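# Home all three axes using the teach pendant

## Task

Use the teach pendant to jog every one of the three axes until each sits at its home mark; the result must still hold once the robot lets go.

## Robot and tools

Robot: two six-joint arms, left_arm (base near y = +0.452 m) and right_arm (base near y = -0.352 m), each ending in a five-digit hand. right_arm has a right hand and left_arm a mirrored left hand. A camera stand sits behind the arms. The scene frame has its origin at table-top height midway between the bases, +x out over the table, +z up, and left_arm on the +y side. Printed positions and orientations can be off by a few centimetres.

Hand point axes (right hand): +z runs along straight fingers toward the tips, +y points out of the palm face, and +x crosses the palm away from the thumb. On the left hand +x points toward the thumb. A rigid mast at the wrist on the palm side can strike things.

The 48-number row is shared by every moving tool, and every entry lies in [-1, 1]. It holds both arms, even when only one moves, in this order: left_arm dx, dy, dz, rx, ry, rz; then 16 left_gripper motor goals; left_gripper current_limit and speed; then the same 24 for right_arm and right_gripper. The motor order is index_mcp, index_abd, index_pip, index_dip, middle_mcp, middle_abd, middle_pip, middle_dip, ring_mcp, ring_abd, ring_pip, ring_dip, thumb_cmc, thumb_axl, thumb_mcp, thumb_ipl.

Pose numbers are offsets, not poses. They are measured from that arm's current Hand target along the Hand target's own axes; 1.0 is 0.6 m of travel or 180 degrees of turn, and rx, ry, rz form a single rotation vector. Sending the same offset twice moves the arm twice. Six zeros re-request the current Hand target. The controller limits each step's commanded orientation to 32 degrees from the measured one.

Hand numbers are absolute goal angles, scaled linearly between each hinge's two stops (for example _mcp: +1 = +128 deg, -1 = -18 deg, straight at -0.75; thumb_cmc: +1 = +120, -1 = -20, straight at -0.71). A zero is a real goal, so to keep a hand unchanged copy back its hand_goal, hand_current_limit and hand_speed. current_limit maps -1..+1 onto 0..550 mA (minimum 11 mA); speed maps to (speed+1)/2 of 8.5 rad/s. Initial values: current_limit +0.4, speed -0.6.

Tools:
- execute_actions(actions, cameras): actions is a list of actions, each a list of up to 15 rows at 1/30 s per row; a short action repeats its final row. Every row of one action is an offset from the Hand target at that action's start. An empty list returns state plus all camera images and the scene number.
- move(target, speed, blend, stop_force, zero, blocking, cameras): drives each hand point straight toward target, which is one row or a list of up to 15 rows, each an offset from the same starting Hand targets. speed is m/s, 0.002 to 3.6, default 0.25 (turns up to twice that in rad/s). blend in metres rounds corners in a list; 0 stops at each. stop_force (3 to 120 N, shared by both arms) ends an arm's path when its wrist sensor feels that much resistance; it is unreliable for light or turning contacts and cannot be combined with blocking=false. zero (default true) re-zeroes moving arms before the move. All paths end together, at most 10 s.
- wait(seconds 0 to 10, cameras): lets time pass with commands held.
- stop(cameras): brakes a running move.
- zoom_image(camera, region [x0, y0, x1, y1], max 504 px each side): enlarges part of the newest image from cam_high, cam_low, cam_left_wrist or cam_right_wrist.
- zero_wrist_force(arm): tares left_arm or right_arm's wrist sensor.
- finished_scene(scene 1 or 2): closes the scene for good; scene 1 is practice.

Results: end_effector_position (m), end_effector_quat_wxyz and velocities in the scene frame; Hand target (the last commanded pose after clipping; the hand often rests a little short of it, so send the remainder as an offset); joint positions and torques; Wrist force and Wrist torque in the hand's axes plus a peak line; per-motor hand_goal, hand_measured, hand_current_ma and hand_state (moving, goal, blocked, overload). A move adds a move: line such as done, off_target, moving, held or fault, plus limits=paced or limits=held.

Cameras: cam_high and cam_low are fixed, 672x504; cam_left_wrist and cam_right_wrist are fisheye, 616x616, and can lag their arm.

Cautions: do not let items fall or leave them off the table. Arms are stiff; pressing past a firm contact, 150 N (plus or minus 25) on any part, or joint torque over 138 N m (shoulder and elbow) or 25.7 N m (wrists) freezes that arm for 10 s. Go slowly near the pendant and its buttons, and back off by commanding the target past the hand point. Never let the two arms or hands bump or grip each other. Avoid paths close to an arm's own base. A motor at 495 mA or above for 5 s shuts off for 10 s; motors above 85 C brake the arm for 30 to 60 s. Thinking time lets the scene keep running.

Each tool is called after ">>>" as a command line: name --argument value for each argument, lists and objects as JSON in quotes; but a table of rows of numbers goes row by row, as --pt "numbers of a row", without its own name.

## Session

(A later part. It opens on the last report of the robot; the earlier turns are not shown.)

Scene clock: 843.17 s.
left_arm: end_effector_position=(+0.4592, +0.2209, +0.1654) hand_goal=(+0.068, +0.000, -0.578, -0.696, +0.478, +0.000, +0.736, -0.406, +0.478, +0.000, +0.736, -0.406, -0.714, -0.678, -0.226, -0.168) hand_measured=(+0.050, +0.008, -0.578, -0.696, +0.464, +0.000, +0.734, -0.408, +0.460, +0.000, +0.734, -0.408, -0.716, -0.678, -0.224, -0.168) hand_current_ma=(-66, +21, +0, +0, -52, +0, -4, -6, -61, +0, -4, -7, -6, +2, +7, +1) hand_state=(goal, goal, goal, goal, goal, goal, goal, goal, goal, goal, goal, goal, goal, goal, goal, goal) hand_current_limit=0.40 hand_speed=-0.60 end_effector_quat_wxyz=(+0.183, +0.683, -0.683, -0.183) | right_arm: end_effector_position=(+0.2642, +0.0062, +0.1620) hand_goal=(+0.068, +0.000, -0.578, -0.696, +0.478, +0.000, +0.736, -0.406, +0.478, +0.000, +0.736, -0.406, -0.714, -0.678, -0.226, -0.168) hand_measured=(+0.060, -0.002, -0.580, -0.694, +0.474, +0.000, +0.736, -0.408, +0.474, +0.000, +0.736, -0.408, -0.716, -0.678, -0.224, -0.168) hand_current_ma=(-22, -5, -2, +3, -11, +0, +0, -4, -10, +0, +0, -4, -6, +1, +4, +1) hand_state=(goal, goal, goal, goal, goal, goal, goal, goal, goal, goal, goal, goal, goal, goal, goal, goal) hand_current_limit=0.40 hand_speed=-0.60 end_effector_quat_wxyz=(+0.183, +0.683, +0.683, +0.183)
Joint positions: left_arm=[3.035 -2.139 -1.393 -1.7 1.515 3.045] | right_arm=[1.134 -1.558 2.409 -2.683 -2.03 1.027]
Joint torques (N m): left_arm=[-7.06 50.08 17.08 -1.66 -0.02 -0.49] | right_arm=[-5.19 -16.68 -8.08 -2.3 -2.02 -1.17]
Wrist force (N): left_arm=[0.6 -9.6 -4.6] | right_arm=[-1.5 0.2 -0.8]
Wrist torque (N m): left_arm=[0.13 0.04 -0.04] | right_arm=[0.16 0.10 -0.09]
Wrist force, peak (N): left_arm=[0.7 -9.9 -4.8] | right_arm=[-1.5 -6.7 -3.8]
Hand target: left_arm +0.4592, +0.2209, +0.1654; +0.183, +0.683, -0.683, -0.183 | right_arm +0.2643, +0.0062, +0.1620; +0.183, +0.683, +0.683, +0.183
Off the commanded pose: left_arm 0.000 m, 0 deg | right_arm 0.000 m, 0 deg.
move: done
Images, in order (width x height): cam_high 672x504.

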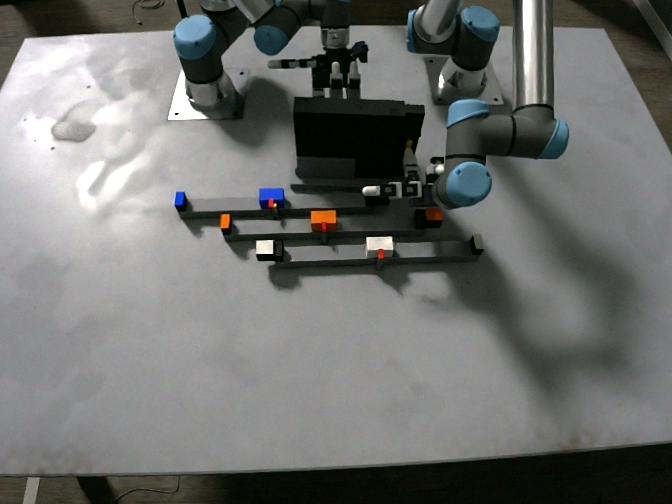

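>>> move --target '[0,0,0,0,0,0,0.068,0,-0.577,-0.696,0.479,0,0.737,-0.406,0.479,0,0.737,-0.406,-0.714,-0.678,-0.226,-0.168,0.4,-0.6,0,0.0072,0.0042,0,0,0,0.068,0,-0.577,-0.696,0.479,0,0.737,-0.406,0.479,0,0.737,-0.406,-0.714,-0.678,-0.226,-0.168,0.4,-0.6]' --speed 0.03 --cameras '[]'

>>> wait --seconds 0.92 --cameras '[]'

>>> move --target '[0,0,0,0,0,0,0.068,0,-0.577,-0.696,0.479,0,0.737,-0.406,0.479,0,0.737,-0.406,-0.714,-0.678,-0.226,-0.168,0.4,-0.6,0,-0.0072,-0.0042,0,0,0,0.068,0,-0.577,-0.696,0.479,0,0.737,-0.406,0.479,0,0.737,-0.406,-0.714,-0.678,-0.226,-0.168,0.4,-0.6]' --speed 0.1 --cameras '["all"]'

>>> zoom_image --camera "cam_high" --region '[250, 185, 300, 225]'

>>> zoom_image --camera "cam_high" --region '[355, 230, 405, 270]'

>>> zoom_image --camera "cam_high" --region '[305, 200, 355, 240]'

>>> zoom_image --camera "cam_low" --region '[200, 150, 500, 350]'

Scene clock: 863.87 s.
left_arm: end_effector_position=(+0.4592, +0.2209, +0.1654) hand_goal=(+0.068, +0.000, -0.578, -0.696, +0.478, +0.000, +0.736, -0.406, +0.478, +0.000, +0.736, -0.406, -0.714, -0.678, -0.226, -0.168) hand_measured=(+0.050, +0.008, -0.578, -0.696, +0.464, +0.000, +0.734, -0.408, +0.460, +0.000, +0.734, -0.408, -0.716, -0.678, -0.224, -0.168) hand_current_ma=(-66, +21, +0, +0, -52, +0, -4, -6, -61, +0, -4, -7, -6, +2, +7, +1) hand_state=(goal, goal, goal, goal, goal, goal, goal, goal, goal, goal, goal, goal, goal, goal, goal, goal) hand_current_limit=0.40 hand_speed=-0.60 end_effector_quat_wxyz=(+0.183, +0.683, -0.683, -0.183) | right_arm: end_effector_position=(+0.2694, +0.0062, +0.1620) hand_goal=(+0.068, +0.000, -0.578, -0.696, +0.478, +0.000, +0.736, -0.406, +0.478, +0.000, +0.736, -0.406, -0.714, -0.678, -0.226, -0.168) hand_measured=(+0.060, -0.002, -0.580, -0.694, +0.474, +0.000, +0.736, -0.408, +0.474, +0.000, +0.736, -0.408, -0.716, -0.678, -0.224, -0.168) hand_current_ma=(-22, -5, -2, +3, -11, +0, +0, -4, -10, +0, +0, -4, -6, +1, +4, +1) hand_state=(goal, goal, goal, goal, goal, goal, goal, goal, goal, goal, goal, goal, goal, goal, goal, goal) hand_current_limit=0.40 hand_speed=-0.60 end_effector_quat_wxyz=(+0.183, +0.683, +0.683, +0.183)
Joint positions: left_arm=[3.035 -2.139 -1.393 -1.7 1.515 3.045] | right_arm=[1.121 -1.555 2.408 -2.691 -2.026 1.014]
Joint torques (N m): left_arm=[-8.04 49.09 17.9 -1.74 -0.12 -0.4] | right_arm=[5.95 -15.54 -27.24 -4.34 -1.62 0.78]
Wrist force (N): left_arm=[0.8 -9.9 -4.8] | right_arm=[-1.6 -7.7 -4.3]
Wrist torque (N m): left_arm=[0.12 0.02 -0.02] | right_arm=[0.07 -0.04 0.14]
Wrist force, peak (N): left_arm=[1.1 -10.0 -4.6] | right_arm=[-1.6 -7.7 -4.3]
Hand target: left_arm +0.4592, +0.2209, +0.1654; +0.183, +0.683, -0.683, -0.183 | right_arm +0.2693, +0.0062, +0.1620; +0.183, +0.683, +0.683, +0.183
Off the commanded pose: left_arm 0.000 m, 0 deg | right_arm 0.000 m, 0 deg.
move: done
No camera images: "cameras" was empty.

Scene clock: 864.80 s.
left_arm: end_effector_position=(+0.4592, +0.2209, +0.1654) hand_goal=(+0.068, +0.000, -0.578, -0.696, +0.478, +0.000, +0.736, -0.406, +0.478, +0.000, +0.736, -0.406, -0.714, -0.678, -0.226, -0.168) hand_measured=(+0.050, +0.008, -0.578, -0.696, +0.464, +0.000, +0.734, -0.408, +0.460, +0.000, +0.734, -0.408, -0.716, -0.678, -0.224, -0.168) hand_current_ma=(-66, +21, +0, +0, -52, +0, -4, -6, -61, +0, -4, -7, -6, +2, +7, +1) hand_state=(goal, goal, goal, goal, goal, goal, goal, goal, goal, goal, goal, goal, goal, goal, goal, goal) hand_current_limit=0.40 hand_speed=-0.60 end_effector_quat_wxyz=(+0.183, +0.683, -0.683, -0.183) | right_arm: end_effector_position=(+0.2693, +0.0062, +0.1620) hand_goal=(+0.068, +0.000, -0.578, -0.696, +0.478, +0.000, +0.736, -0.406, +0.478, +0.000, +0.736, -0.406, -0.714, -0.678, -0.226, -0.168) hand_measured=(+0.060, -0.002, -0.580, -0.694, +0.474, +0.000, +0.736, -0.408, +0.474, +0.000, +0.736, -0.408, -0.716, -0.678, -0.224, -0.168) hand_current_ma=(-22, -5, -2, +3, -11, +0, +0, -4, -10, +0, +0, -4, -6, +1, +4, +1) hand_state=(goal, goal, goal, goal, goal, goal, goal, goal, goal, goal, goal, goal, goal, goal, goal, goal) hand_current_limit=0.40 hand_speed=-0.60 end_effector_quat_wxyz=(+0.183, +0.683, +0.683, +0.183)
Joint positions: left_arm=[3.035 -2.139 -1.393 -1.7 1.515 3.045] | right_arm=[1.121 -1.555 2.408 -2.691 -2.026 1.014]
Joint torques (N m): left_arm=[-6.95 49.4 18.1 -1.87 -0.14 -0.42] | right_arm=[11.31 -22.9 -22.37 -1.17 -3.55 1.11]
Wrist force (N): left_arm=[0.8 -9.7 -4.4] | right_arm=[-1.7 -7.0 -4.0]
Wrist torque (N m): left_arm=[0.12 0.03 -0.02] | right_arm=[0.08 0.00 0.10]
Wrist force, peak (N): left_arm=[0.5 -10.2 -4.7] | right_arm=[-1.5 -7.9 -4.2]
Hand target: left_arm +0.4592, +0.2209, +0.1654; +0.183, +0.683, -0.683, -0.183 | right_arm +0.2693, +0.0062, +0.1620; +0.183, +0.683, +0.683, +0.183
Off the commanded pose: left_arm 0.000 m, 0 deg | right_arm 0.000 m, 0 deg.
wait: 0.93 s; at rest by 0.17 s
No camera images: "cameras" was empty.

Scene clock: 865.50 s.
left_arm: end_effector_position=(+0.4592, +0.2209, +0.1654) hand_goal=(+0.068, +0.000, -0.578, -0.696, +0.478, +0.000, +0.736, -0.406, +0.478, +0.000, +0.736, -0.406, -0.714, -0.678, -0.226, -0.168) hand_measured=(+0.050, +0.008, -0.578, -0.696, +0.464, +0.000, +0.734, -0.408, +0.460, +0.000, +0.734, -0.408, -0.716, -0.678, -0.224, -0.168) hand_current_ma=(-66, +21, +0, +0, -52, +0, -4, -6, -61, +0, -4, -7, -6, +2, +7, +1) hand_state=(goal, goal, goal, goal, goal, goal, goal, goal, goal, goal, goal, goal, goal, goal, goal, goal) hand_current_limit=0.40 hand_speed=-0.60 end_effector_quat_wxyz=(+0.183, +0.683, -0.683, -0.183) | right_arm: end_effector_position=(+0.2642, +0.0062, +0.1620) hand_goal=(+0.068, +0.000, -0.578, -0.696, +0.478, +0.000, +0.736, -0.406, +0.478, +0.000, +0.736, -0.406, -0.714, -0.678, -0.226, -0.168) hand_measured=(+0.060, -0.002, -0.580, -0.694, +0.474, +0.000, +0.736, -0.408, +0.474, +0.000, +0.736, -0.408, -0.716, -0.678, -0.224, -0.168) hand_current_ma=(-23, -5, -3, +3, -11, +0, +0, -4, -10, +0, +0, -4, -6, +1, +4, +1) hand_state=(goal, goal, goal, goal, goal, goal, goal, goal, goal, goal, goal, goal, goal, goal, goal, goal) hand_current_limit=0.40 hand_speed=-0.60 end_effector_quat_wxyz=(+0.183, +0.683, +0.683, +0.183)
Joint positions: left_arm=[3.035 -2.139 -1.393 -1.7 1.515 3.045] | right_arm=[1.134 -1.558 2.409 -2.683 -2.03 1.027]
Joint torques (N m): left_arm=[-7.49 49.59 18.43 -1.72 -0.1 -0.4] | right_arm=[-4.13 -17.76 -6.79 -2.38 -1.92 -1.07]
Wrist force (N): left_arm=[0.7 -9.9 -4.5] | right_arm=[-1.5 0.3 -0.5]
Wrist torque (N m): left_arm=[0.10 0.03 -0.02] | right_arm=[0.15 0.09 -0.08]
Wrist force, peak (N): left_arm=[0.6 -10.1 -4.6] | right_arm=[-1.4 -6.7 -4.0]
Hand target: left_arm +0.4592, +0.2209, +0.1654; +0.183, +0.683, -0.683, -0.183 | right_arm +0.2643, +0.0062, +0.1620; +0.183, +0.683, +0.683, +0.183
Off the commanded pose: left_arm 0.000 m, 0 deg | right_arm 0.000 m, 0 deg.
move: done
camera_calibration:
cam_left_wrist: T_world_to_cam=[[0.55511, 0.750211, -0.359218, -0.38935], [0.819012, -0.417618, 0.393466, -0.406981], [0.145167, -0.51262, -0.846255, 0.312307], [0, 0, 0, 1]] pos_world=[0.504117, 0.282227, 0.284563]
cam_right_wrist: T_world_to_cam=[[0.565826, -0.778281, 0.272249, -0.148744], [-0.797936, -0.433693, 0.418579, 0.095927], [-0.2077, -0.454081, -0.866413, 0.319404], [0, 0, 0, 1]] pos_world=[0.227047, 0.0708737, 0.277078]

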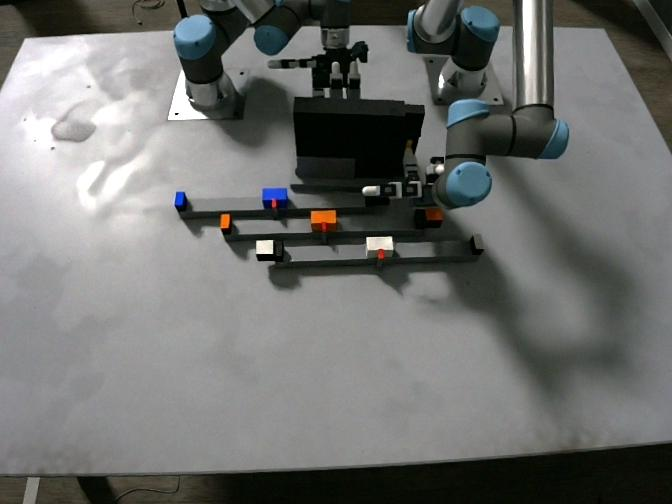

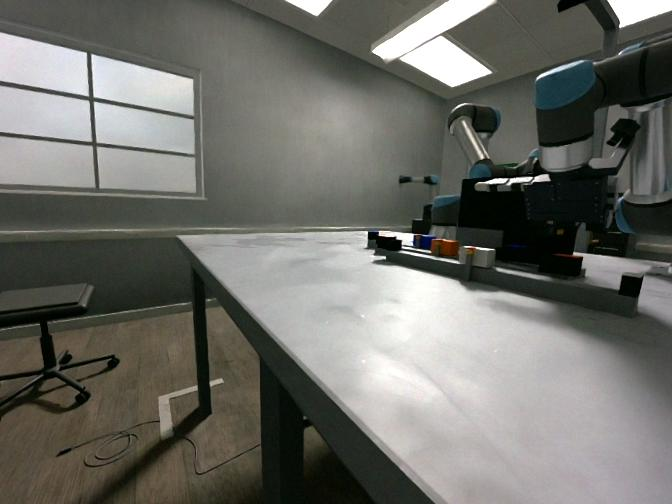

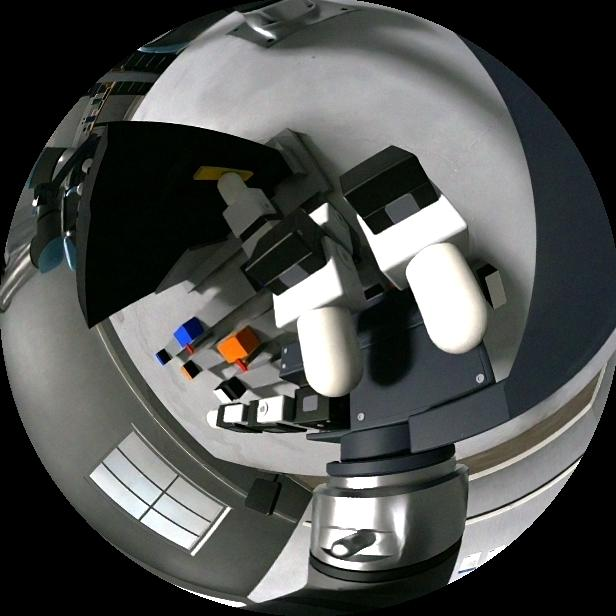

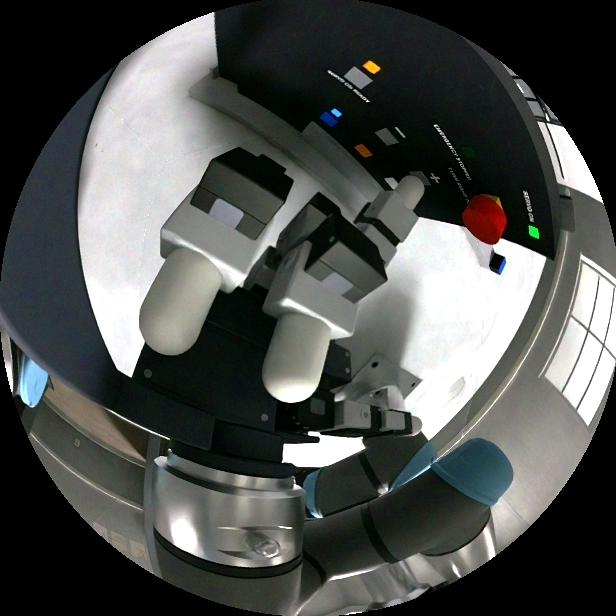

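Scaled by 10.080.

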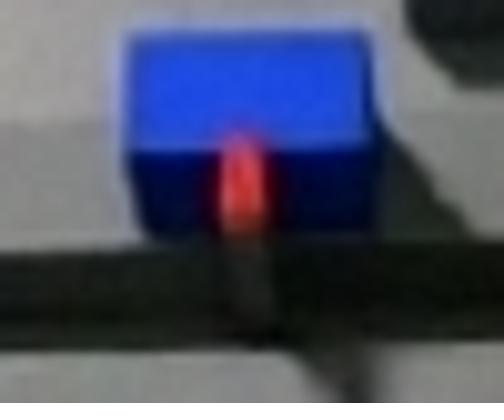

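Scaled by 10.080.

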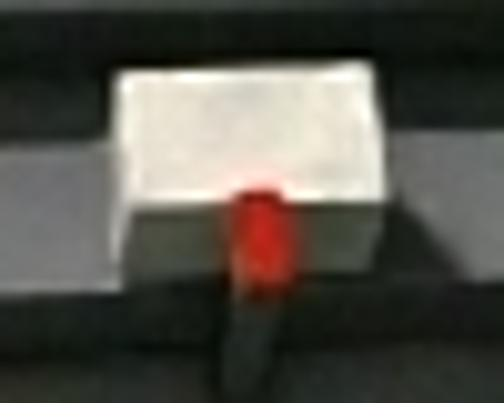

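Scaled by 10.080.

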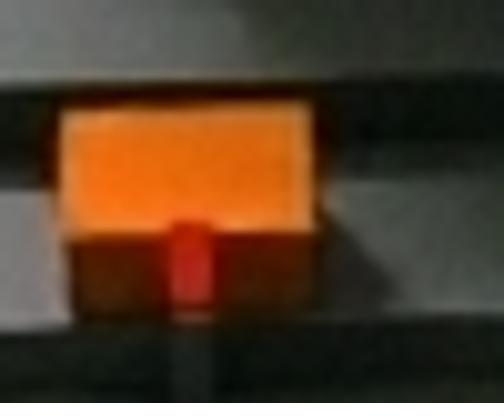

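Scaled by 1.680.

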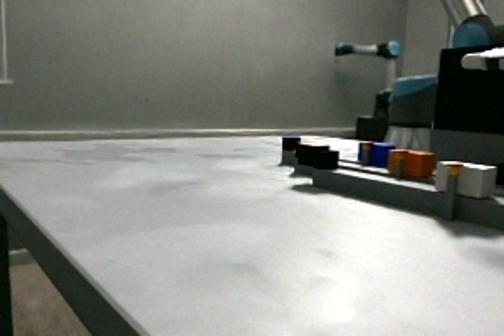

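>>> move --target '[0,-0.0866,-0.05,0,0,0,0.068,0,-0.577,-0.696,0.479,0,0.737,-0.406,0.479,0,0.737,-0.406,-0.714,-0.678,-0.226,-0.168,0.4,-0.6,0,-0.0722,-0.0417,0,0,0,0.068,0,-0.577,-0.696,0.479,0,0.737,-0.406,0.479,0,0.737,-0.406,-0.714,-0.678,-0.226,-0.168,0.4,-0.6]' --speed 0.1 --cameras '["cam_high"]'

>>> zoom_image --camera "cam_high" --region '[250, 180, 400, 280]'

Scene clock: 878.00 s.
left_arm: end_effector_position=(+0.5191, +0.2210, +0.1654) hand_goal=(+0.068, +0.000, -0.578, -0.696, +0.478, +0.000, +0.736, -0.406, +0.478, +0.000, +0.736, -0.406, -0.714, -0.678, -0.226, -0.168) hand_measured=(+0.050, +0.004, -0.578, -0.696, +0.464, +0.000, +0.734, -0.408, +0.462, +0.000, +0.734, -0.408, -0.716, -0.678, -0.224, -0.168) hand_current_ma=(-66, +8, -2, +0, -49, +0, -4, -6, -58, +0, -4, -7, -7, +2, +7, +1) hand_state=(goal, goal, goal, goal, goal, goal, goal, goal, goal, goal, goal, goal, goal, goal, goal, goal) hand_current_limit=0.40 hand_speed=-0.60 end_effector_quat_wxyz=(+0.183, +0.683, -0.683, -0.183) | right_arm: end_effector_position=(+0.2143, +0.0062, +0.1621) hand_goal=(+0.068, +0.000, -0.578, -0.696, +0.478, +0.000, +0.736, -0.406, +0.478, +0.000, +0.736, -0.406, -0.714, -0.678, -0.226, -0.168) hand_measured=(+0.060, -0.002, -0.580, -0.694, +0.474, +0.000, +0.736, -0.408, +0.474, +0.000, +0.736, -0.408, -0.716, -0.678, -0.224, -0.168) hand_current_ma=(-23, -5, -3, +3, -11, +0, +0, -4, -10, +0, +0, -4, -6, +1, +4, +1) hand_state=(goal, goal, goal, goal, goal, goal, goal, goal, goal, goal, goal, goal, goal, goal, goal, goal) hand_current_limit=0.40 hand_speed=-0.60 end_effector_quat_wxyz=(+0.183, +0.683, +0.683, +0.183)
Joint positions: left_arm=[3.045 -2.274 -1.165 -1.794 1.52 3.053] | right_arm=[1.261 -1.586 2.413 -2.595 -2.059 1.166]
Joint torques (N m): left_arm=[-7.68 43.92 27.19 2.61 0.07 -1.01] | right_arm=[-1.43 -8.54 -27.8 -4.47 0.59 1.13]
Wrist force (N): left_arm=[0.8 -0.5 1.0] | right_arm=[-1.5 0.1 -0.4]
Wrist torque (N m): left_arm=[-0.09 -0.06 0.02] | right_arm=[0.10 0.07 -0.02]
Wrist force, peak (N): left_arm=[0.7 -10.1 -4.6] | right_arm=[-1.6 1.3 -0.3]
Hand target: left_arm +0.5192, +0.2209, +0.1654; +0.183, +0.683, -0.683, -0.183 | right_arm +0.2143, +0.0062, +0.1620; +0.183, +0.683, +0.683, +0.183
Off the commanded pose: left_arm 0.000 m, 0 deg | right_arm 0.000 m, 0 deg.
move: done
Images, in order (width x height): cam_high 672x504.

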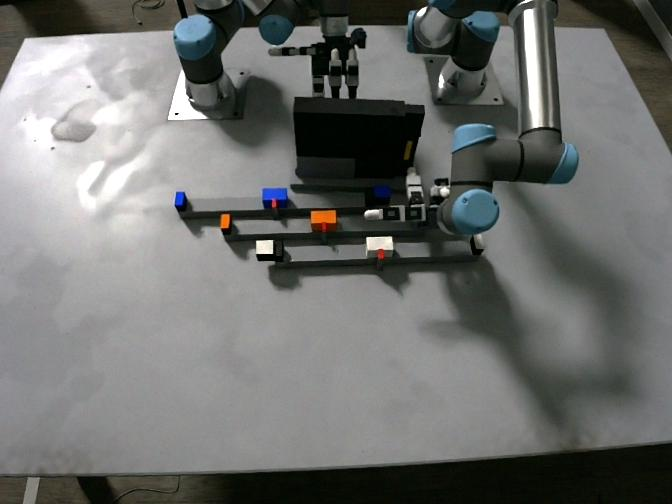

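Scaled by 3.360.

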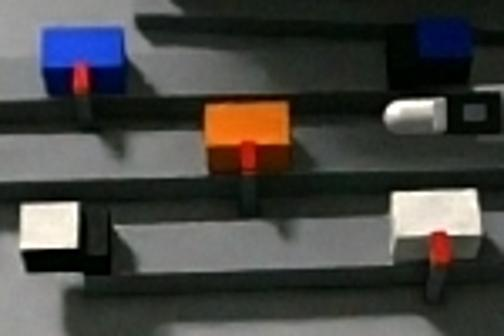

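>>> finished_scene --scene 2

The scene is finished: the task was done.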